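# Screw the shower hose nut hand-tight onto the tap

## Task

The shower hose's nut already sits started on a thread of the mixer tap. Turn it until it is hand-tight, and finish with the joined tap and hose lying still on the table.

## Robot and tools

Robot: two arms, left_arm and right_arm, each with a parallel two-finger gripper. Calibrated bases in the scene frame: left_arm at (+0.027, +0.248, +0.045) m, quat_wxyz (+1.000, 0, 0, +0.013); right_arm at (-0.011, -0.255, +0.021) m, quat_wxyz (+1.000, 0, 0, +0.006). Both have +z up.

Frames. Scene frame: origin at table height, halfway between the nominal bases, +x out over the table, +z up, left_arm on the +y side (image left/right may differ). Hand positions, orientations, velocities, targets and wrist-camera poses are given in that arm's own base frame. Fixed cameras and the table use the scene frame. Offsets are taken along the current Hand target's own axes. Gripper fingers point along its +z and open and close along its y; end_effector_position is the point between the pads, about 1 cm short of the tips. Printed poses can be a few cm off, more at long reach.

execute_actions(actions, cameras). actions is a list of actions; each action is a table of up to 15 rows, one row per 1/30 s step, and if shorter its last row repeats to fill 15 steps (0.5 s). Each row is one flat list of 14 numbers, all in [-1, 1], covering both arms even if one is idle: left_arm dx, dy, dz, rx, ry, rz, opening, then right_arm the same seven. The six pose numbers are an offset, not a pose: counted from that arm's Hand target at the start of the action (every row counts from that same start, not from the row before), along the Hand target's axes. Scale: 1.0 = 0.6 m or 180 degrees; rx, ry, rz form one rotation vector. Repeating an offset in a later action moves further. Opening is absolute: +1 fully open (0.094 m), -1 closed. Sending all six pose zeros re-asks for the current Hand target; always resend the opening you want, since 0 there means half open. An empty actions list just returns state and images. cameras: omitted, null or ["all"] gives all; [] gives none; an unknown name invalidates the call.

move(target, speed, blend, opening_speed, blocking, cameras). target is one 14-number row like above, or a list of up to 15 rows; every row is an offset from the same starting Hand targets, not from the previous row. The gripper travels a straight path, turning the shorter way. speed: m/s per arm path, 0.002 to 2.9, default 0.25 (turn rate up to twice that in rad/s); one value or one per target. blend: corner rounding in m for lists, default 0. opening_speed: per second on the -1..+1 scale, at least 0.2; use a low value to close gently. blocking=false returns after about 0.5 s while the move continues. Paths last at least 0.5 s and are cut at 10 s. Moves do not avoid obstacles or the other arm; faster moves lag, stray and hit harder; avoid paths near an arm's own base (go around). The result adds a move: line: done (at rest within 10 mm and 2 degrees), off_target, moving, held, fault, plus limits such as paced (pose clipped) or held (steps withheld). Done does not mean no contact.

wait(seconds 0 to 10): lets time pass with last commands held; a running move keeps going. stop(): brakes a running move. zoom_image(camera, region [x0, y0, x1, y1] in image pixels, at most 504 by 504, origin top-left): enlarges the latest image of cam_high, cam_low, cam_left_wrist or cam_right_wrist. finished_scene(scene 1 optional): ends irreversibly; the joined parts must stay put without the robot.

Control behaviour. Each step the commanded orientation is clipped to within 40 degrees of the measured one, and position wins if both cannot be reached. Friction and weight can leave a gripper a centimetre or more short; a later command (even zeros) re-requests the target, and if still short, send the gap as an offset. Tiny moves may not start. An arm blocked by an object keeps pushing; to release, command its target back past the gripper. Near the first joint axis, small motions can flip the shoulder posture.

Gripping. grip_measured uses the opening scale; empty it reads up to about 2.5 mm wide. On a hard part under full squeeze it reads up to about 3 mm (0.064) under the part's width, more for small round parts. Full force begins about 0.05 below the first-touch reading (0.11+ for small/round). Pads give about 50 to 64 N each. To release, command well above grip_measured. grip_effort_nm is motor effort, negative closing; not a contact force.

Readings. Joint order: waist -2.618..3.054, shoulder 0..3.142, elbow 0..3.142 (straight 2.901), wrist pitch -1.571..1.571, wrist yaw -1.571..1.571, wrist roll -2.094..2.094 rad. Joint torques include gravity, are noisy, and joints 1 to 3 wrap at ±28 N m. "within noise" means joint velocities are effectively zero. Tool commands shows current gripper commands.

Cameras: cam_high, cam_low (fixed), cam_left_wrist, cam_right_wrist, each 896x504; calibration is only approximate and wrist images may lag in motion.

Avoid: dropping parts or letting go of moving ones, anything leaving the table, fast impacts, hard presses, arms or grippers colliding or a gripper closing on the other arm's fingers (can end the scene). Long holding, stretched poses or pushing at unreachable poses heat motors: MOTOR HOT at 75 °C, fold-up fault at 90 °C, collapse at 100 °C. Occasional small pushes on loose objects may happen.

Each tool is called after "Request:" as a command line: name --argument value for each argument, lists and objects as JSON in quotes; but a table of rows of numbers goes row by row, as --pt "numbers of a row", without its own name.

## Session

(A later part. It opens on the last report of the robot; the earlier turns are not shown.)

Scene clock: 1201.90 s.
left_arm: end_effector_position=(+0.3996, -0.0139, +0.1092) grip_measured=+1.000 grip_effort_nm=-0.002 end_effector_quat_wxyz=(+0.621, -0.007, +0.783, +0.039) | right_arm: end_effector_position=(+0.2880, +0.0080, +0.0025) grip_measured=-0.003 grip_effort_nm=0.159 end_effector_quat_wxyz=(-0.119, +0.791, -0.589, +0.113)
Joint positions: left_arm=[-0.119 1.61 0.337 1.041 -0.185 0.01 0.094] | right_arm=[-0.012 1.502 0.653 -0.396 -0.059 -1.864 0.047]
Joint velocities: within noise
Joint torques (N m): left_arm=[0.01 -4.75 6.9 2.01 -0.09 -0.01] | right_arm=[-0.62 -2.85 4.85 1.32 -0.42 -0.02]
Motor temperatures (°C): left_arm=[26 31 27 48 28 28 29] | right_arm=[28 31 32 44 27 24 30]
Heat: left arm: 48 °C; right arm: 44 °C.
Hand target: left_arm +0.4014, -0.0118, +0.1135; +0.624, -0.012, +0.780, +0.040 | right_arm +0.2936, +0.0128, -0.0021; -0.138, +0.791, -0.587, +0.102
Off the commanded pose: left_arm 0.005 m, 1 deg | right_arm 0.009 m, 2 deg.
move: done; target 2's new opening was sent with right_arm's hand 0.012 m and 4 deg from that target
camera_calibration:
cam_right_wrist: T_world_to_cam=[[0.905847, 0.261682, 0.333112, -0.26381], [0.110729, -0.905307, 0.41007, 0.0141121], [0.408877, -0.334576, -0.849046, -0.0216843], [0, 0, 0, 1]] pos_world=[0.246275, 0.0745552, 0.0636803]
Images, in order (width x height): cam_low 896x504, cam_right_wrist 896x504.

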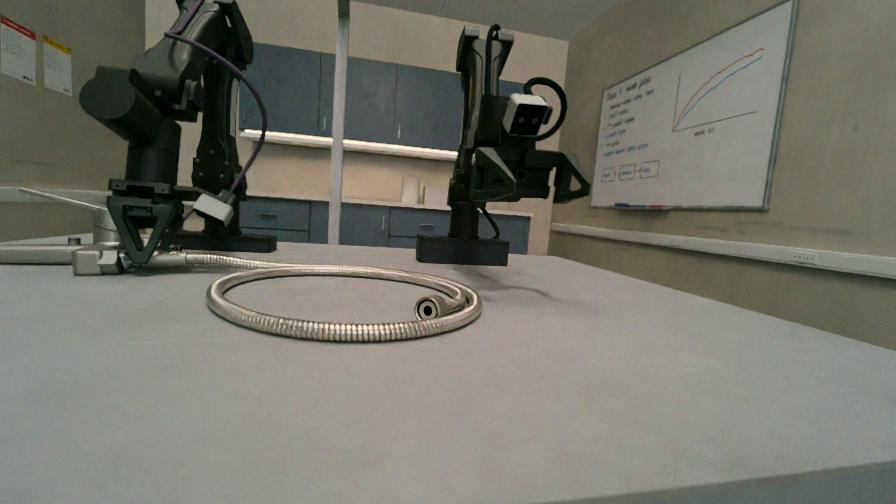

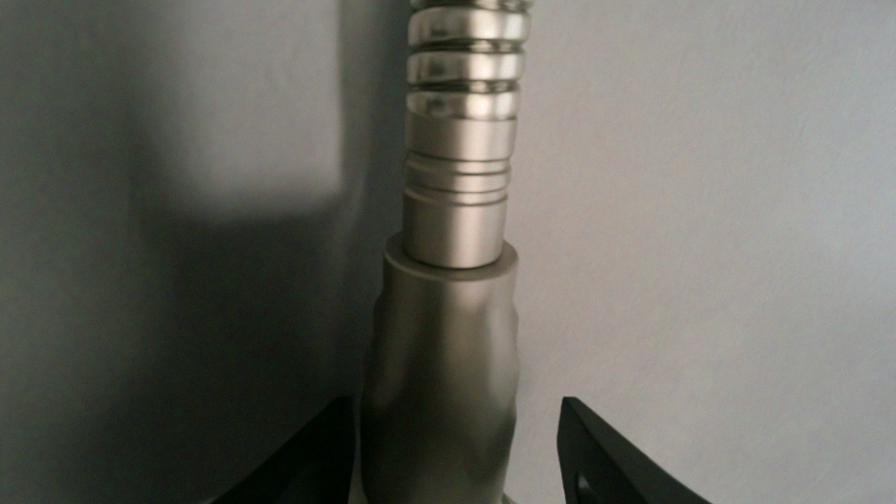

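Request:
move --pt "0 0 0 0 0 0 1 0 0 0 0 0 0 0.15" --pt "0 0 0 0 0 0 1 0 0 -0.05 0 0 0 0.15" --pt "0 0 0 0 0 0 1 0.0115 -0.0187 -0.0647 -0.17 0 0 0.15" --pt "0 0 0 0 0 0 1 0.0115 0.0195 0 -0.17 0 0 0.15" --speed '[0.1,0.3,0.3,0.2]' --cameras '["cam_right_wrist"]'

Scene clock: 1220.27 s.
left_arm: end_effector_position=(+0.3996, -0.0139, +0.1092) grip_measured=+1.000 grip_effort_nm=0.002 end_effector_quat_wxyz=(+0.621, -0.007, +0.783, +0.039) | right_arm: end_effector_position=(+0.2860, +0.0018, -0.0005) grip_measured=+0.147 grip_effort_nm=0.144 end_effector_quat_wxyz=(+0.073, +0.799, -0.595, -0.051)
Joint positions: left_arm=[-0.119 1.61 0.337 1.041 -0.185 0.01 0.094] | right_arm=[0.034 1.912 1.16 -0.99 0.05 -1.822 0.054]
Joint velocities: within noise
Joint torques (N m): left_arm=[0.08 -4.82 6.95 2 -0.04 -0.02] | right_arm=[0.17 -7.32 3.86 0.07 0.07 0.03]
Motor temperatures (°C): left_arm=[26 31 27 48 28 28 29] | right_arm=[28 31 33 41 27 24 30]
Heat: left arm: 48 °C; right arm: 41 °C.
Hand target: left_arm +0.4014, -0.0118, +0.1135; +0.624, -0.012, +0.780, +0.040 | right_arm +0.2851, +0.0030, -0.0060; +0.076, +0.800, -0.593, -0.056
Off the commanded pose: left_arm 0.005 m, 1 deg | right_arm 0.006 m, 1 deg.
move: done
camera_calibration:
cam_right_wrist: T_world_to_cam=[[0.949607, 0.266356, -0.165231, -0.272258], [0.31155, -0.859937, 0.404283, -0.0476484], [-0.0344047, -0.435387, -0.899586, 0.101438], [0, 0, 0, 1]] pos_world=[0.276872, 0.0757077, 0.0655302]
Images, in order (width x height): cam_right_wrist 896x504.

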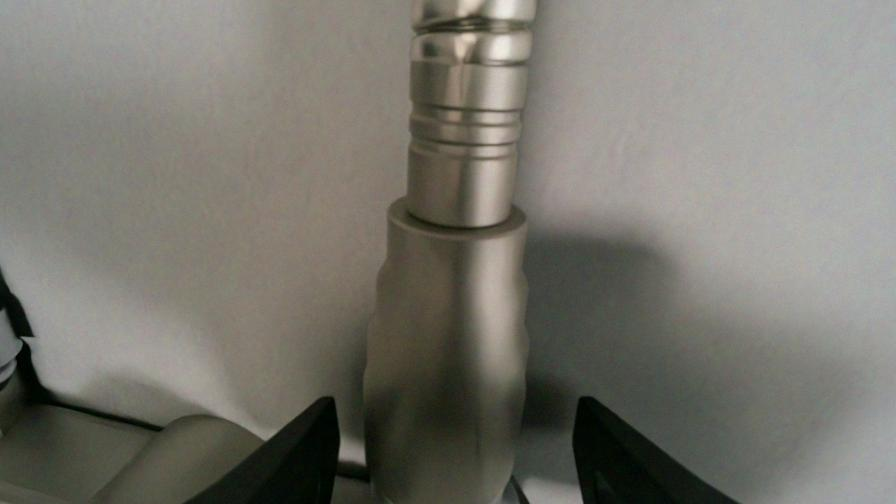

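Request:
move --pt "0 0 0 0 0 0 1 -0.015 0.004 0 0 0 0 0.15" --pt "0 0 0 0 0 0 1 -0.015 0.004 0 0 0 0 -0.9" --pt "0 0 0 0 0 0 1 -0.015 0.003 -0.002 0.08 0 0 -0.9" --speed '[0.1,0.1,0.2]' --cameras '["cam_low","cam_right_wrist"]'

Request:
zoom_image --camera "cam_low" --region '[0, 200, 220, 290]'

Request:
move --target '[0,0,0,0,0,0,1,0,0,-0.001,0.08,0,0,-0.9]' --speed 0.2 --cameras '["cam_low"]'

Request:
zoom_image --camera "cam_low" --region '[0, 200, 220, 290]'

Scene clock: 1231.03 s.
left_arm: end_effector_position=(+0.3996, -0.0139, +0.1092) grip_measured=+1.000 grip_effort_nm=0.002 end_effector_quat_wxyz=(+0.621, -0.007, +0.783, +0.039) | right_arm: end_effector_position=(+0.2739, +0.0073, -0.0045) grip_measured=-0.409 grip_effort_nm=-1.038 end_effector_quat_wxyz=(+0.007, +0.803, -0.596, +0.010)
Joint positions: left_arm=[-0.119 1.61 0.337 1.041 -0.185 0.01 0.094] | right_arm=[0.038 1.723 0.915 -0.757 0.024 -1.825 0.028]
Joint velocities: within noise
Joint torques (N m): left_arm=[0.2 -4.9 7.01 2 -0.06 -0.02] | right_arm=[-0.7 -8.94 2.5 0.93 -0.32 -0.07]
Motor temperatures (°C): left_arm=[26 31 27 48 28 28 29] | right_arm=[28 32 32 40 27 24 30]
Heat: left arm: 48 °C; right arm: 40 °C.
Hand target: left_arm +0.4014, -0.0118, +0.1135; +0.624, -0.012, +0.780, +0.040 | right_arm +0.2810, +0.0111, -0.0045; -0.025, +0.803, -0.596, +0.019
Off the commanded pose: left_arm 0.005 m, 1 deg | right_arm 0.008 m, 4 deg.
move: off_target (right_arm)
camera_calibration:
cam_right_wrist: T_world_to_cam=[[0.961632, 0.274101, 0.0115387, -0.265395], [0.243457, -0.871999, 0.424673, -0.0187541], [0.126465, -0.40557, -0.905273, 0.0555545], [0, 0, 0, 1]] pos_world=[0.252753, 0.0789229, 0.0613187]
Images, in order (width x height): cam_low 896x504, cam_right_wrist 896x504.

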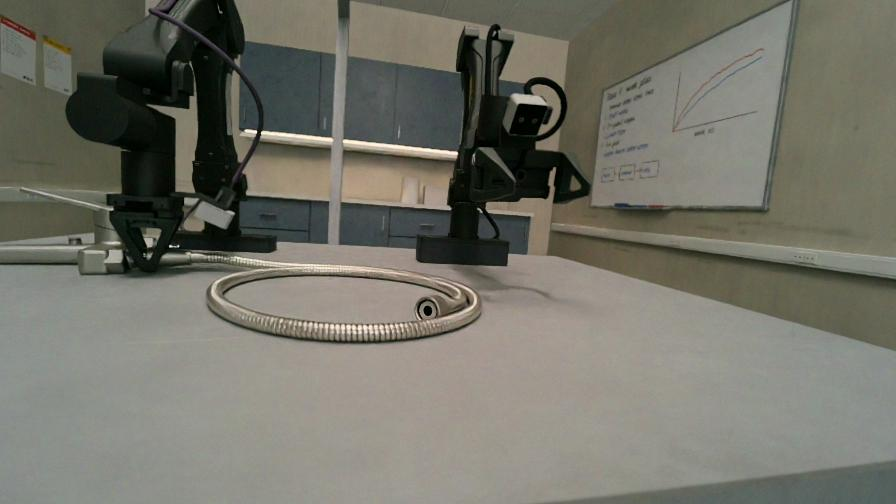

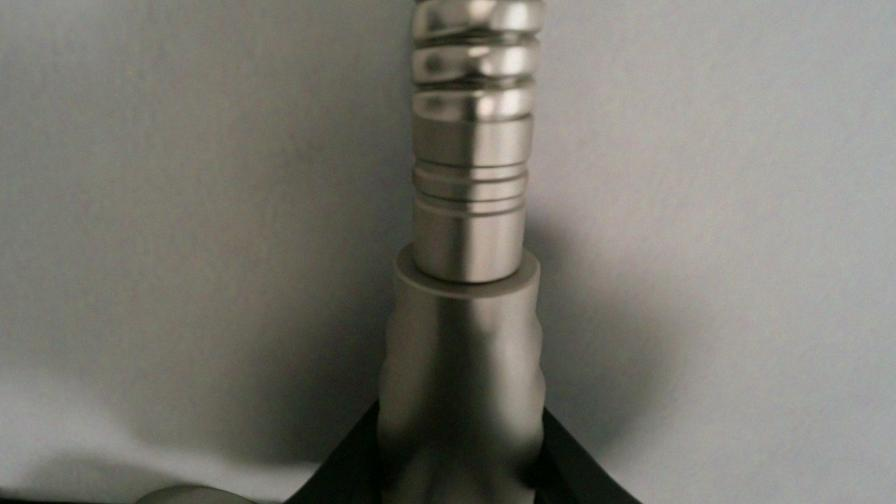

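Scaled by 2.291 from the camera's 896x504 image, which has a finer 1280x720 frame.

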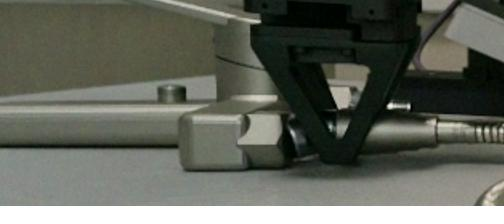

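Scene clock: 1232.33 s.
left_arm: end_effector_position=(+0.3996, -0.0139, +0.1092) grip_measured=+1.000 grip_effort_nm=0.002 end_effector_quat_wxyz=(+0.621, -0.007, +0.783, +0.039) | right_arm: end_effector_position=(+0.2733, +0.0075, -0.0042) grip_measured=-0.409 grip_effort_nm=-1.033 end_effector_quat_wxyz=(-0.092, +0.795, -0.594, +0.083)
Joint positions: left_arm=[-0.119 1.61 0.337 1.041 -0.185 0.01 0.094] | right_arm=[-0.008 1.524 0.668 -0.471 -0.048 -1.861 0.028]
Joint velocities: within noise
Joint torques (N m): left_arm=[0.13 -4.82 6.86 2.01 -0.06 -0.01] | right_arm=[-1.09 -6.54 2.56 1.55 -0.41 -0.08]
Motor temperatures (°C): left_arm=[26 31 27 48 28 28 29] | right_arm=[28 32 32 40 27 24 30]
Heat: left arm: 48 °C; right arm: 40 °C.
Hand target: left_arm +0.4014, -0.0118, +0.1135; +0.624, -0.012, +0.780, +0.040 | right_arm +0.2810, +0.0111, -0.0039; -0.126, +0.793, -0.589, +0.093
Off the commanded pose: left_arm 0.005 m, 1 deg | right_arm 0.008 m, 4 deg.
move: off_target (right_arm)
Images, in order (width x height): cam_low 896x504.

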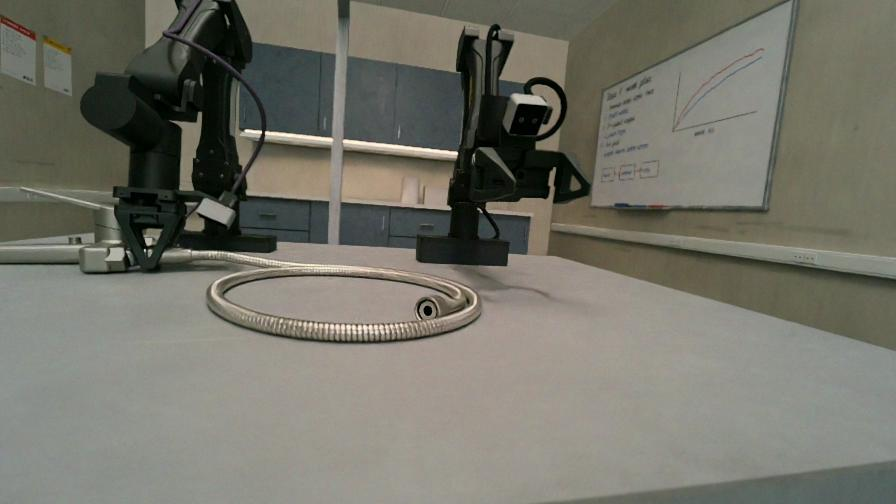

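Scaled by 2.291 from the camera's 896x504 image, which has a finer 1280x720 frame.

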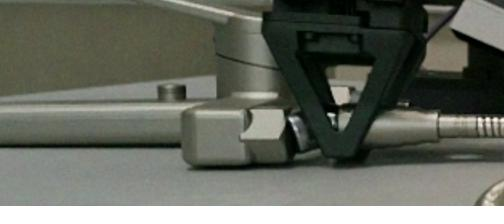

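Request:
move --target '[0,0,0,0,0,0,1,0,0,-0.001,0.07,0,0,-0.9]' --speed 0.2 --cameras '["cam_low","cam_right_wrist"]'

Request:
zoom_image --camera "cam_low" --region '[0, 200, 220, 290]'

Scene clock: 1246.37 s.
left_arm: end_effector_position=(+0.3996, -0.0139, +0.1092) grip_measured=+1.000 grip_effort_nm=0.002 end_effector_quat_wxyz=(+0.621, -0.007, +0.783, +0.039) | right_arm: end_effector_position=(+0.2739, +0.0075, -0.0014) grip_measured=-0.414 grip_effort_nm=-1.033 end_effector_quat_wxyz=(-0.182, +0.776, -0.585, +0.147)
Joint positions: left_arm=[-0.119 1.61 0.337 1.041 -0.185 0.01 0.094] | right_arm=[-0.068 1.37 0.459 -0.208 -0.141 -1.885 0.028]
Joint velocities: within noise
Joint torques (N m): left_arm=[-0.01 -4.79 6.94 2.01 -0.06 -0.04] | right_arm=[-0.94 -3.23 2.39 2.18 -0.46 -0.07]
Motor temperatures (°C): left_arm=[26 31 27 48 28 28 29] | right_arm=[28 32 32 41 27 24 30]
Heat: left arm: 48 °C; right arm: 41 °C.
Hand target: left_arm +0.4014, -0.0118, +0.1135; +0.624, -0.012, +0.780, +0.040 | right_arm +0.2808, +0.0111, -0.0034; -0.212, +0.775, -0.575, +0.157
Off the commanded pose: left_arm 0.005 m, 1 deg | right_arm 0.008 m, 4 deg.
move: off_target (right_arm)
camera_calibration:
cam_right_wrist: T_world_to_cam=[[0.854201, 0.23299, 0.464818, -0.235078], [0.0554504, -0.929703, 0.364112, 0.0319546], [0.516977, -0.28525, -0.807073, -0.0492592], [0, 0, 0, 1]] pos_world=[0.224498, 0.070428, 0.0578779]
Images, in order (width x height): cam_low 896x504, cam_right_wrist 896x504.

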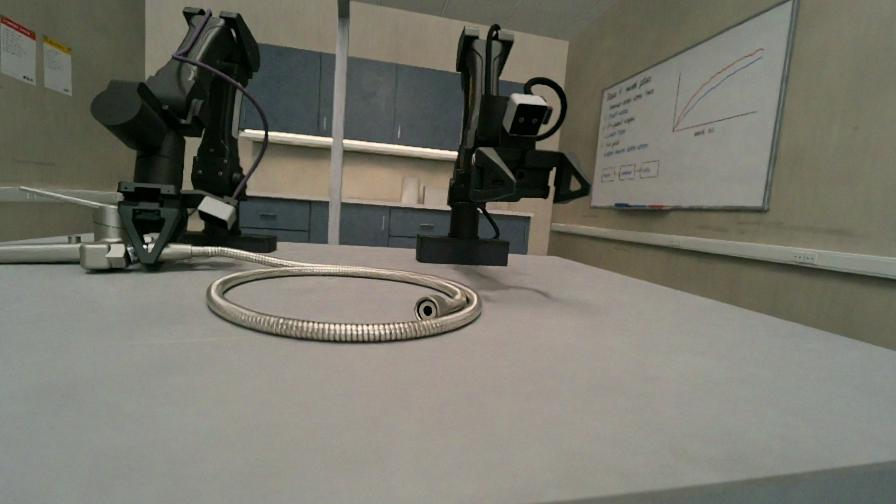

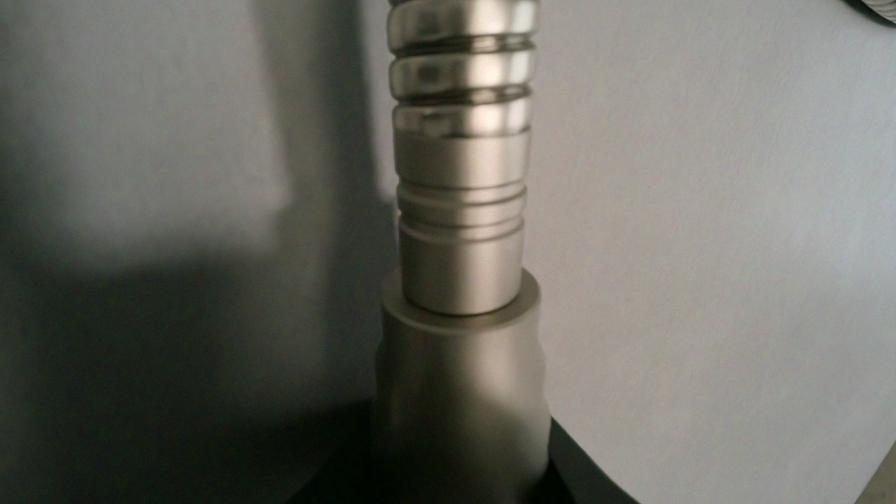

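Scaled by 2.291 from the camera's 896x504 image, which has a finer 1280x720 frame.

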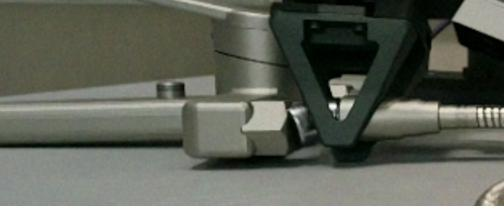

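Request:
move --pt "0 0 0 0 0 0 1 0 0 0 -0.02 0 0 -0.9" --pt "0 0 0 0 0 0 1 0 0 0 -0.02 0 0 0.1" --pt "0 0 0 0 0 0 1 0 0 -0.06 -0.02 0 0 0.1" --pt "0 0 0 0 0 0 1 0.009 -0.045 -0.065 -0.17 0 0 0.1" --speed '[0.1,0.1,0.3,0.3]' --cameras '["cam_right_wrist"]'

Request:
zoom_image --camera "cam_right_wrist" --region '[350, 340, 560, 504]'

Scene clock: 1260.80 s.
left_arm: end_effector_position=(+0.3996, -0.0139, +0.1092) grip_measured=+1.000 grip_effort_nm=0.002 end_effector_quat_wxyz=(+0.621, -0.007, +0.783, +0.039) | right_arm: end_effector_position=(+0.2832, +0.0041, +0.0422) grip_measured=+0.097 grip_effort_nm=0.139 end_effector_quat_wxyz=(-0.004, +0.801, -0.599, +0.007)
Joint positions: left_arm=[-0.119 1.61 0.337 1.041 -0.185 0.01 0.094] | right_arm=[0.012 1.663 1.055 -0.947 0.002 -1.845 0.052]
Joint velocities: within noise
Joint torques (N m): left_arm=[0.05 -4.77 6.86 2.04 -0.05 -0.01] | right_arm=[0.7 -5.5 6.79 0.07 0.02 0.06]
Motor temperatures (°C): left_arm=[26 31 27 48 28 28 29] | right_arm=[28 31 32 41 27 24 30]
Heat: left arm: 48 °C; right arm: 41 °C.
Hand target: left_arm +0.4014, -0.0118, +0.1135; +0.624, -0.012, +0.780, +0.040 | right_arm +0.2856, +0.0069, +0.0440; +0.000, +0.803, -0.596, +0.000
Off the commanded pose: left_arm 0.005 m, 1 deg | right_arm 0.004 m, 1 deg.
move: done
camera_calibration:
cam_right_wrist: T_world_to_cam=[[0.963091, 0.267974, 0.0254132, -0.274993], [0.234743, -0.882343, 0.407881, -0.0404042], [0.131725, -0.386861, -0.912681, 0.0941028], [0, 0, 0, 1]] pos_world=[0.261932, 0.0744453, 0.109354]
Images, in order (width x height): cam_right_wrist 896x504.

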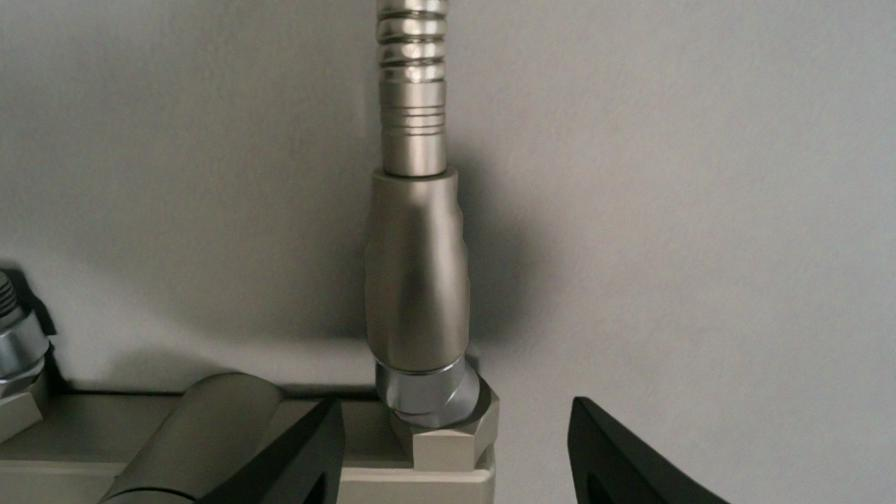

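Scaled by 2.400 from the camera's 896x504 image, which has a finer 1280x720 frame.

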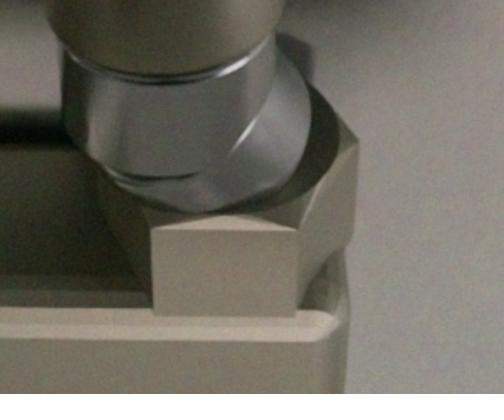

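Request:
move --pt "0 0 0 0 0 0 1 -0.0083 0.017 0.015 -0.06 0 0 0.15" --pt "0 0 0 0 0 0 1 -0.0083 0.0195 0.083 -0.06 0 0 0.15" --pt "0 0 0 0 0 0 1 -0.0083 0.0195 0.083 -0.06 0 0 -0.9" --pt "0 0 0 0 0 0 1 -0.0083 0.0145 0.082 0.08 0 0 -0.9" --speed '[0.3,0.2,0.1,0.2]' --cameras '["cam_low","cam_right_wrist"]'

Request:
zoom_image --camera "cam_low" --region '[0, 200, 220, 290]'

Scene clock: 1272.73 s.
left_arm: end_effector_position=(+0.3996, -0.0139, +0.1092) grip_measured=+1.000 grip_effort_nm=0.007 end_effector_quat_wxyz=(+0.621, -0.007, +0.783, +0.039) | right_arm: end_effector_position=(+0.2663, +0.0076, -0.0049) grip_measured=-0.411 grip_effort_nm=-1.038 end_effector_quat_wxyz=(-0.070, +0.803, -0.589, +0.059)
Joint positions: left_arm=[-0.119 1.61 0.337 1.041 -0.185 0.01 0.094] | right_arm=[-0.005 1.551 0.708 -0.55 -0.044 -1.876 0.028]
Joint velocities: within noise
Joint torques (N m): left_arm=[0.03 -4.78 6.9 2.02 -0.07 -0.02] | right_arm=[-0.94 -6.64 2.54 1.49 -0.27 -0.02]
Motor temperatures (°C): left_arm=[26 31 27 48 28 28 29] | right_arm=[28 32 32 39 27 24 30]
Heat: left arm: 48 °C; right arm: 39 °C.
Hand target: left_arm +0.4014, -0.0118, +0.1135; +0.624, -0.012, +0.780, +0.040 | right_arm +0.2758, +0.0091, -0.0052; -0.101, +0.797, -0.591, +0.075
Off the commanded pose: left_arm 0.005 m, 1 deg | right_arm 0.010 m, 4 deg.
move: off_target (right_arm)
camera_calibration:
cam_right_wrist: T_world_to_cam=[[0.940216, 0.28064, 0.192962, -0.251684], [0.184727, -0.89621, 0.40334, -0.000739625], [0.286128, -0.343582, -0.894473, 0.0132673], [0, 0, 0, 1]] pos_world=[0.232978, 0.0745282, 0.060731]
Images, in order (width x height): cam_low 896x504, cam_right_wrist 896x504.

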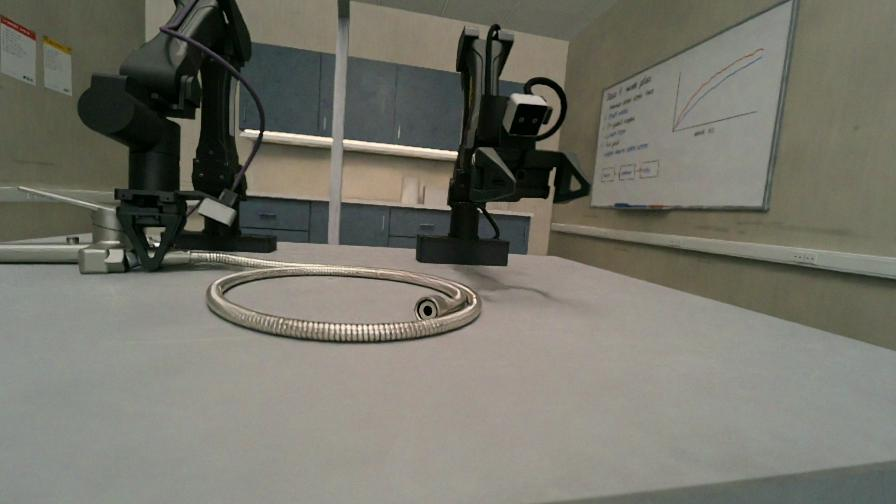

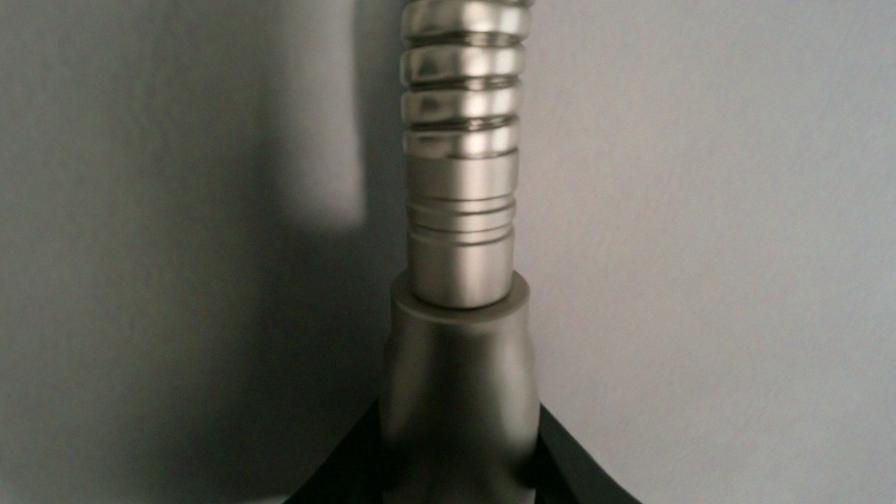

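Scaled by 2.291 from the camera's 896x504 image, which has a finer 1280x720 frame.

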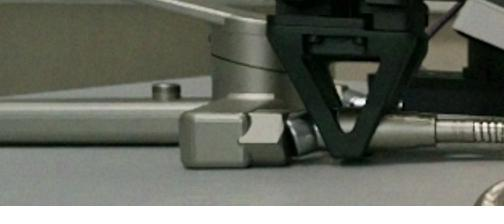

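Request:
move --pt "0 0 0 0 0 0 1 0 0 0 -0.01 0 0 -0.9" --pt "0 0 0 0 0 0 1 0 0 0 -0.01 0 0 0.2" --pt "0 0 0 0 0 0 1 0.018 0.006 0 -0.14 0 0 0.2" --pt "0 0 0 0 0 0 1 0.018 0.006 0 -0.14 0 0 -0.9" --speed '[0.1,0.1,0.1,0.1]' --cameras '["cam_right_wrist"]'

Request:
move --target '[0,0,0,0,0,0,1,0,-0.004,-0.002,0.11,0,0,-0.9]' --speed 0.2 --cameras '["cam_low","cam_right_wrist"]'

Request:
zoom_image --camera "cam_low" --region '[0, 200, 220, 290]'

Scene clock: 1287.67 s.
left_arm: end_effector_position=(+0.3996, -0.0139, +0.1092) grip_measured=+1.000 grip_effort_nm=0.002 end_effector_quat_wxyz=(+0.621, -0.007, +0.783, +0.039) | right_arm: end_effector_position=(+0.2735, -0.0024, -0.0023) grip_measured=-0.405 grip_effort_nm=-1.033 end_effector_quat_wxyz=(+0.069, +0.798, -0.597, -0.052)
Joint positions: left_arm=[-0.119 1.61 0.337 1.041 -0.185 0.01 0.094] | right_arm=[0.017 1.87 1.096 -0.964 0.045 -1.836 0.028]
Joint velocities: within noise
Joint torques (N m): left_arm=[0.05 -4.68 6.76 2 -0.03 0.03] | right_arm=[0.58 -6.12 5.15 -0.1 0.05 0.03]
Motor temperatures (°C): left_arm=[26 31 27 48 28 28 29] | right_arm=[28 32 32 39 27 24 30]
Heat: left arm: 48 °C; right arm: 39 °C.
Hand target: left_arm +0.4014, -0.0118, +0.1135; +0.624, -0.012, +0.780, +0.040 | right_arm +0.2756, -0.0022, -0.0061; +0.076, +0.800, -0.593, -0.056
Off the commanded pose: left_arm 0.005 m, 1 deg | right_arm 0.004 m, 1 deg.
move: done
camera_calibration:
cam_right_wrist: T_world_to_cam=[[0.951058, 0.263587, -0.161277, -0.259902], [0.307117, -0.863991, 0.398998, -0.0454442], [-0.0341708, -0.429001, -0.902657, 0.0975196], [0, 0, 0, 1]] pos_world=[0.264471, 0.0710794, 0.0642428]
Images, in order (width x height): cam_right_wrist 896x504.

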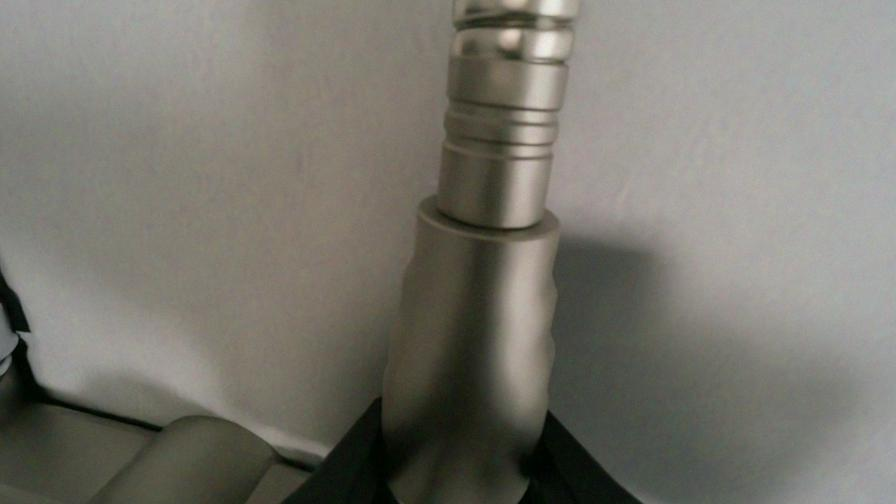

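Scene clock: 1289.20 s.
left_arm: end_effector_position=(+0.3996, -0.0139, +0.1092) grip_measured=+1.000 grip_effort_nm=0.007 end_effector_quat_wxyz=(+0.621, -0.007, +0.783, +0.039) | right_arm: end_effector_position=(+0.2744, -0.0022, -0.0037) grip_measured=-0.405 grip_effort_nm=-1.033 end_effector_quat_wxyz=(-0.041, +0.797, -0.602, +0.038)
Joint positions: left_arm=[-0.119 1.61 0.337 1.041 -0.185 0.01 0.094] | right_arm=[-0.026 1.634 0.811 -0.637 -0.022 -1.873 0.028]
Joint velocities: within noise
Joint torques (N m): left_arm=[0.21 -4.77 6.86 2.03 -0.04 0] | right_arm=[-0.92 -7.56 2.36 1.09 -0.23 -0.21]
Motor temperatures (°C): left_arm=[26 31 27 48 28 28 29] | right_arm=[28 32 32 39 27 24 30]
Heat: left arm: 48 °C; right arm: 39 °C.
Hand target: left_arm +0.4014, -0.0118, +0.1135; +0.624, -0.012, +0.780, +0.040 | right_arm +0.2781, -0.0015, -0.0054; -0.063, +0.801, -0.594, +0.047
Off the commanded pose: left_arm 0.005 m, 1 deg | right_arm 0.004 m, 3 deg.
move: off_target (right_arm)
camera_calibration:
cam_right_wrist: T_world_to_cam=[[0.958402, 0.257511, 0.123103, -0.26209], [0.187554, -0.893301, 0.408457, -0.0121719], [0.21515, -0.368377, -0.904438, 0.0280725], [0, 0, 0, 1]] pos_world=[0.247431, 0.0669591, 0.0626256]
Images, in order (width x height): cam_low 896x504, cam_right_wrist 896x504.

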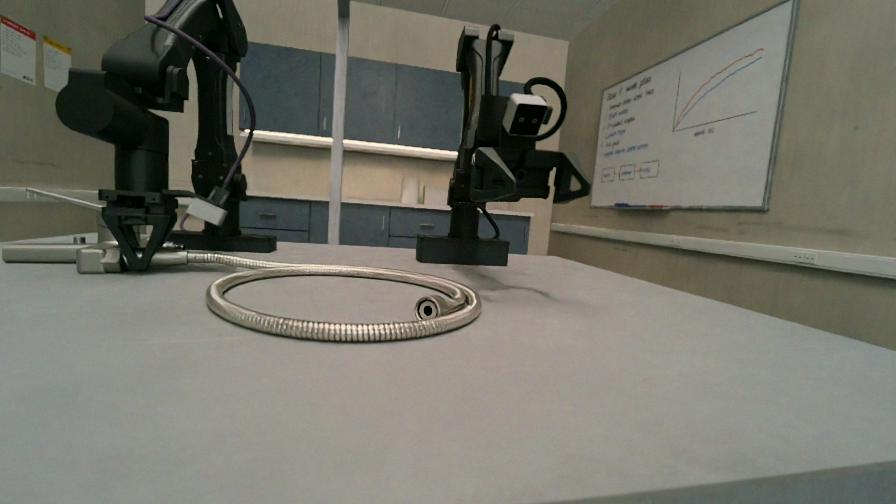

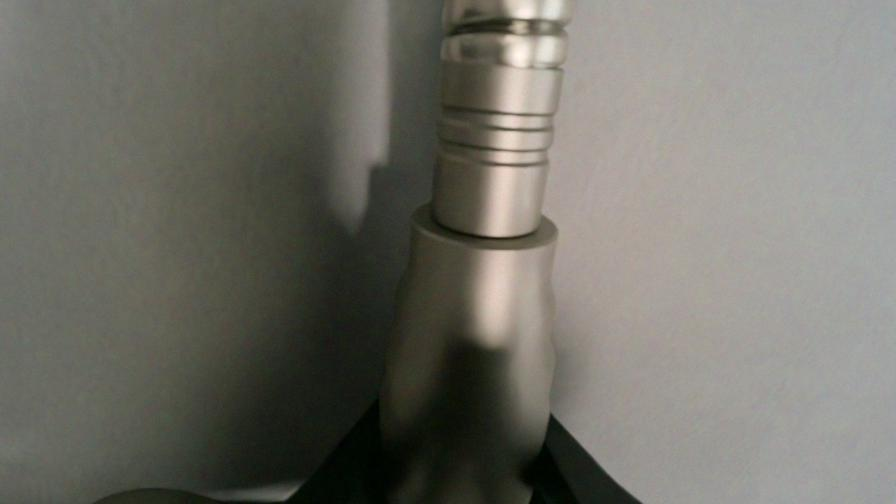

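Scaled by 2.291 from the camera's 896x504 image, which has a finer 1280x720 frame.

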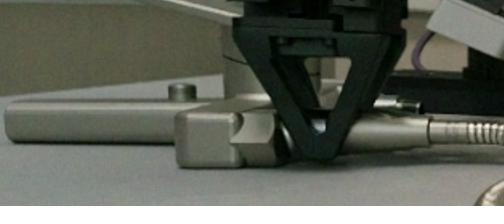

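Request:
move --target '[0,0,0,0,0,0,1,0,0,-0.002,0.06,0,0,-0.9]' --speed 0.2 --cameras '["cam_low","cam_right_wrist"]'

Request:
zoom_image --camera "cam_low" --region '[0, 200, 220, 290]'

Scene clock: 1294.70 s.
left_arm: end_effector_position=(+0.3996, -0.0139, +0.1092) grip_measured=+1.000 grip_effort_nm=0.002 end_effector_quat_wxyz=(+0.621, -0.007, +0.783, +0.039) | right_arm: end_effector_position=(+0.2696, -0.0034, -0.0006) grip_measured=-0.406 grip_effort_nm=-1.038 end_effector_quat_wxyz=(-0.094, +0.799, -0.588, +0.090)
Joint positions: left_arm=[-0.119 1.61 0.337 1.041 -0.185 0.01 0.094] | right_arm=[-0.055 1.49 0.651 -0.478 -0.059 -1.92 0.028]
Joint velocities: within noise
Joint torques (N m): left_arm=[0.03 -4.85 6.87 2.04 -0.05 -0.02] | right_arm=[-2.45 -5.75 1.48 1.94 -0.58 -0.08]
Motor temperatures (°C): left_arm=[26 31 27 48 28 28 29] | right_arm=[28 32 32 39 27 24 30]
Heat: left arm: 48 °C; right arm: 39 °C.
Hand target: left_arm +0.4014, -0.0118, +0.1135; +0.624, -0.012, +0.780, +0.040 | right_arm +0.2779, -0.0015, -0.0042; -0.138, +0.791, -0.587, +0.102
Off the commanded pose: left_arm 0.005 m, 1 deg | right_arm 0.009 m, 5 deg.
move: off_target (right_arm)
camera_calibration:
cam_right_wrist: T_world_to_cam=[[0.923104, 0.276228, 0.26754, -0.247817], [0.148808, -0.898108, 0.413834, -0.00315971], [0.354592, -0.3422, -0.870152, -0.00585245], [0, 0, 0, 1]] pos_world=[0.231306, 0.0636135, 0.0625159]
Images, in order (width x height): cam_low 896x504, cam_right_wrist 896x504.

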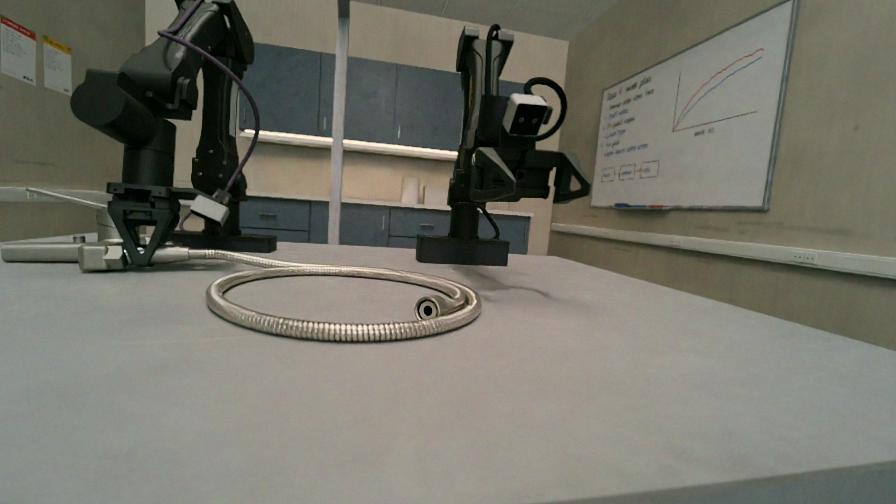

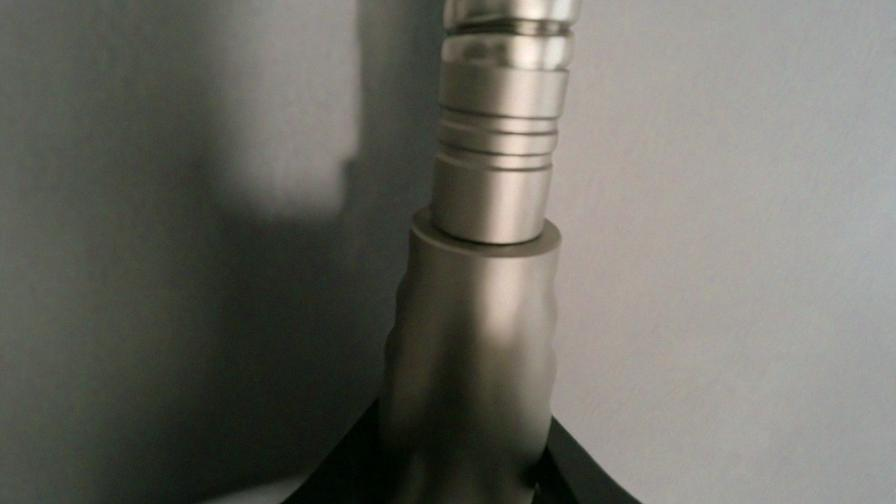

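Scaled by 2.291 from the camera's 896x504 image, which has a finer 1280x720 frame.

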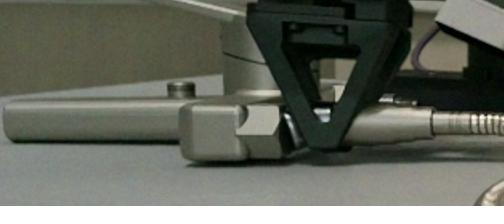

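Request:
move --target '[0,0,0,0,0,0,1,0,0,-0.002,0.05,0,0,-0.9]' --speed 0.2 --cameras '["cam_high"]'

Request:
move --target '[0,0,0,0,0,0,1,0,0,0.003,-0.075,0,0,-0.9]' --speed 0.15 --cameras '["cam_low"]'

Request:
zoom_image --camera "cam_low" --region '[0, 200, 220, 290]'

Scene clock: 1311.40 s.
left_arm: end_effector_position=(+0.3996, -0.0139, +0.1092) grip_measured=+1.000 grip_effort_nm=0.012 end_effector_quat_wxyz=(+0.621, -0.007, +0.783, +0.039) | right_arm: end_effector_position=(+0.2707, -0.0118, +0.0142) grip_measured=-0.406 grip_effort_nm=-1.038 end_effector_quat_wxyz=(-0.133, +0.782, -0.591, +0.148)
Joint positions: left_arm=[-0.119 1.61 0.337 1.041 -0.185 0.01 0.094] | right_arm=[-0.092 1.344 0.55 -0.381 -0.068 -1.925 0.028]
Joint velocities: within noise
Joint torques (N m): left_arm=[0.08 -4.9 6.93 2.02 -0.08 0.01] | right_arm=[-3.14 -2.15 -0.8 2.82 -1.05 -0.2]
Motor temperatures (°C): left_arm=[26 31 27 48 28 28 29] | right_arm=[28 32 32 41 27 24 31]
Heat: left arm: 48 °C; right arm: 41 °C.
Hand target: left_arm +0.4014, -0.0118, +0.1135; +0.624, -0.012, +0.780, +0.040 | right_arm +0.2775, -0.0016, -0.0031; -0.200, +0.778, -0.577, +0.148
Off the commanded pose: left_arm 0.005 m, 1 deg | right_arm 0.021 m, 8 deg.
move: off_target (right_arm)
Images, in order (width x height): cam_high 896x504.

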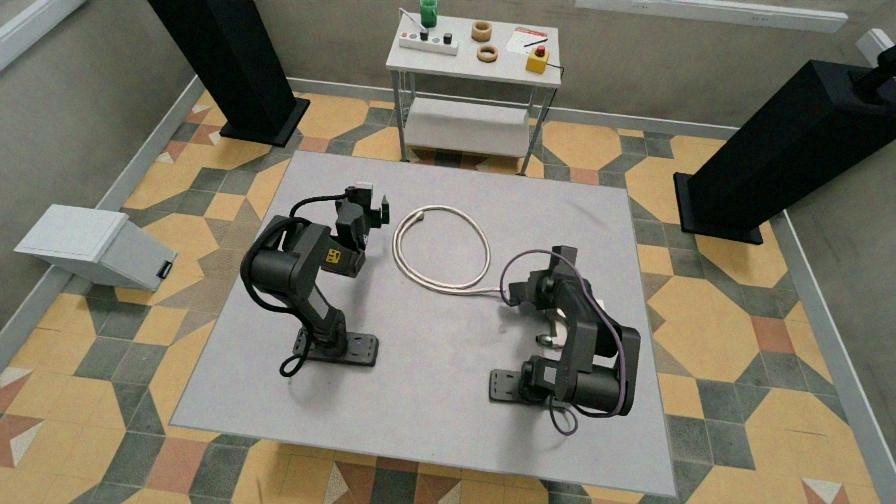

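Scene clock: 1312.73 s.
left_arm: end_effector_position=(+0.3996, -0.0139, +0.1092) grip_measured=+1.000 grip_effort_nm=0.007 end_effector_quat_wxyz=(+0.621, -0.007, +0.783, +0.039) | right_arm: end_effector_position=(+0.2721, -0.0098, -0.0032) grip_measured=-0.406 grip_effort_nm=-1.038 end_effector_quat_wxyz=(-0.084, +0.787, -0.605, +0.094)
Joint positions: left_arm=[-0.119 1.61 0.337 1.041 -0.185 0.01 0.094] | right_arm=[-0.061 1.511 0.66 -0.47 -0.033 -1.888 0.028]
Joint velocities: within noise
Joint torques (N m): left_arm=[0.09 -4.86 6.82 2.02 -0.04 0] | right_arm=[-0.28 -3.21 5.56 0.95 -0.53 -0.25]
Motor temperatures (°C): left_arm=[26 31 27 48 28 28 29] | right_arm=[28 32 32 41 27 24 31]
Heat: left arm: 48 °C; right arm: 41 °C.
Hand target: left_arm +0.4014, -0.0118, +0.1135; +0.624, -0.012, +0.780, +0.040 | right_arm +0.2784, -0.0014, -0.0047; -0.107, +0.796, -0.591, +0.079
Off the commanded pose: left_arm 0.005 m, 1 deg | right_arm 0.011 m, 4 deg.
move: off_target (right_arm)
Images, in order (width x height): cam_low 896x504.

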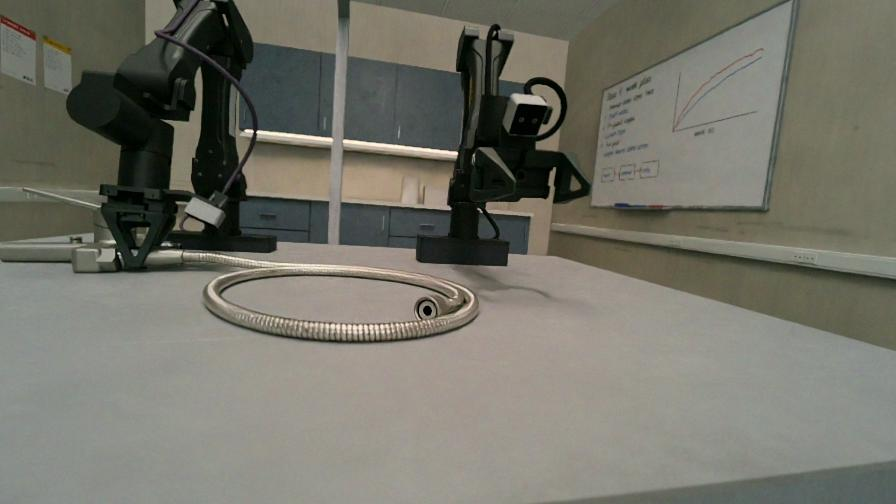

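Scaled by 2.291 from the camera's 896x504 image, which has a finer 1280x720 frame.

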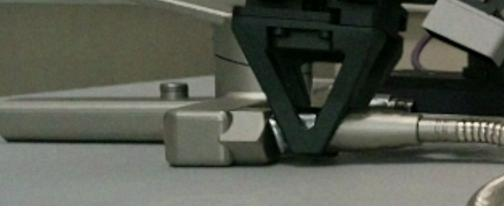

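Request:
move --pt "0 0 0 0 0 0 1 0 0 0 0.03 0 0 -0.9" --pt "0 0 0 0 0 0 1 0 0 0 0.03 0 0 0.1" --pt "0 0 0 0 0 0 1 0 0 -0.08 0.03 0 0 0.1" --pt "0 0 0 0 0 0 1 0 -0.04 -0.2 -0.08 0 0 0.1" --speed '[0.15,0.1,0.2,0.3]' --opening_speed 1.5

Request:
zoom_image --camera "cam_right_wrist" --region '[300, 200, 600, 500]'

Request:
zoom_image --camera "cam_low" --region '[0, 200, 220, 290]'

Scene clock: 1326.13 s.
left_arm: end_effector_position=(+0.3996, -0.0139, +0.1092) grip_measured=+1.000 grip_effort_nm=0.002 end_effector_quat_wxyz=(+0.621, -0.007, +0.783, +0.039) | right_arm: end_effector_position=(+0.2692, -0.0064, +0.1147) grip_measured=+0.097 grip_effort_nm=0.134 end_effector_quat_wxyz=(-0.009, +0.801, -0.599, +0.011)
Joint positions: left_arm=[-0.119 1.61 0.337 1.041 -0.185 0.01 0.094] | right_arm=[-0.029 1.536 1.219 -1.225 -0.002 -1.887 0.052]
Joint velocities: within noise
Joint torques (N m): left_arm=[0.01 -4.85 6.93 2.01 -0.04 0.02] | right_arm=[0.69 -4.89 6.89 0.09 0.02 0.05]
Motor temperatures (°C): left_arm=[26 31 27 48 28 28 29] | right_arm=[28 31 33 40 27 24 30]
Heat: left arm: 48 °C; right arm: 40 °C.
Hand target: left_arm +0.4014, -0.0118, +0.1135; +0.624, -0.012, +0.780, +0.040 | right_arm +0.2702, -0.0039, +0.1174; -0.006, +0.803, -0.596, +0.005
Off the commanded pose: left_arm 0.005 m, 1 deg | right_arm 0.004 m, 1 deg.
move: done; target 2's new opening was sent with right_arm's hand 0.013 m and 6 deg from that target
camera_calibration:
cam_right_wrist: T_world_to_cam=[[0.962593, 0.26802, 0.0397386, -0.262055], [0.229234, -0.883775, 0.407913, -0.0744426], [0.144449, -0.383545, -0.912156, 0.154581], [0, 0, 0, 1]] pos_world=[0.246988, 0.0637341, 0.181782]

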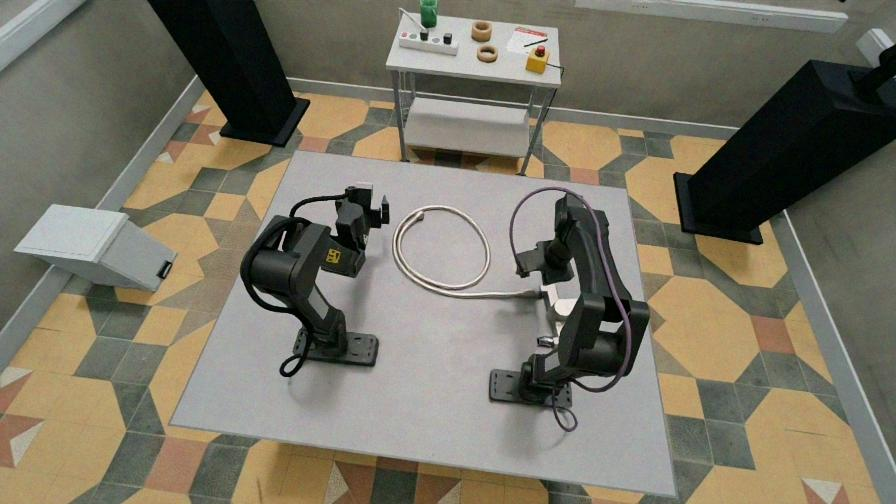

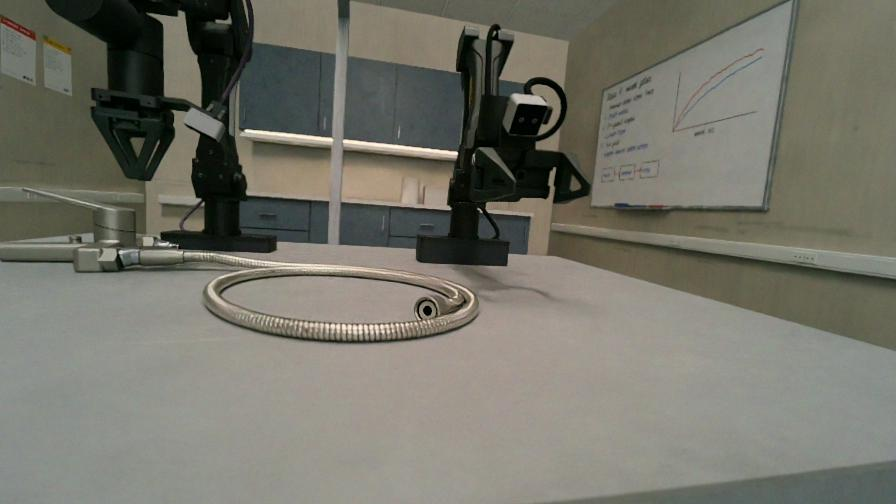

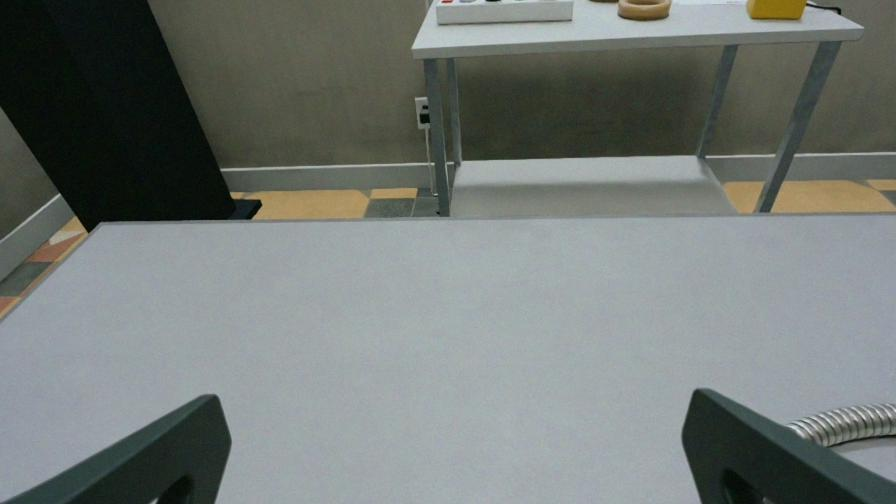

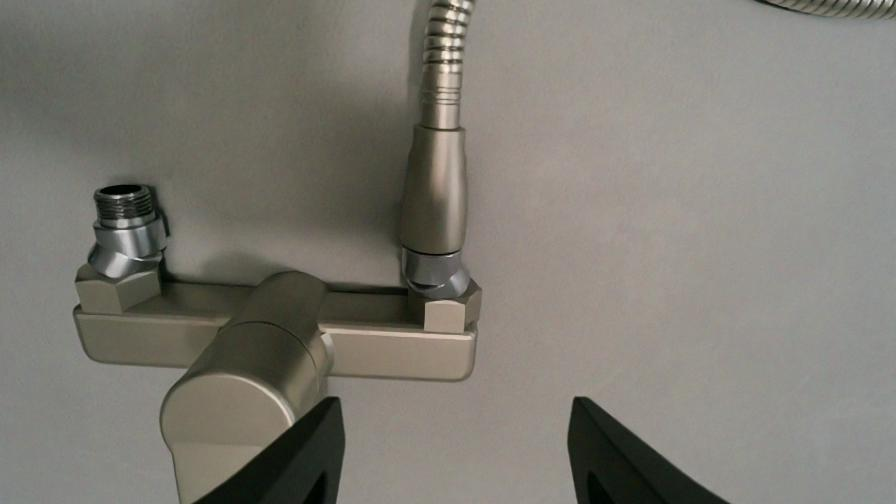

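Scaled by 1.680 from the camera's 896x504 image, which has a finer 1280x720 frame.

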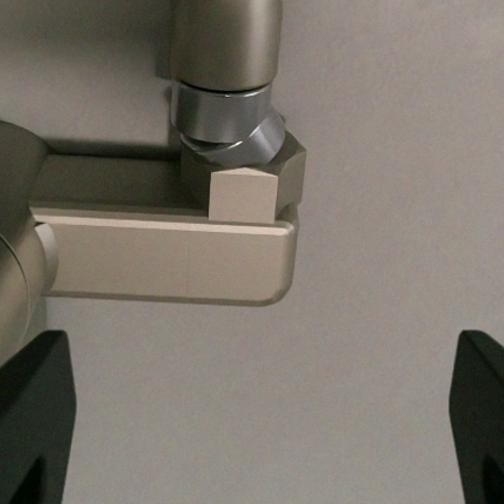

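Scaled by 2.291 from the camera's 896x504 image, which has a finer 1280x720 frame.

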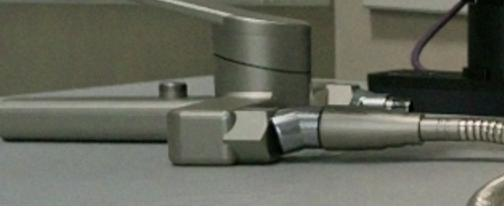

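Request:
finished_scene

The scene is finished: the task was done.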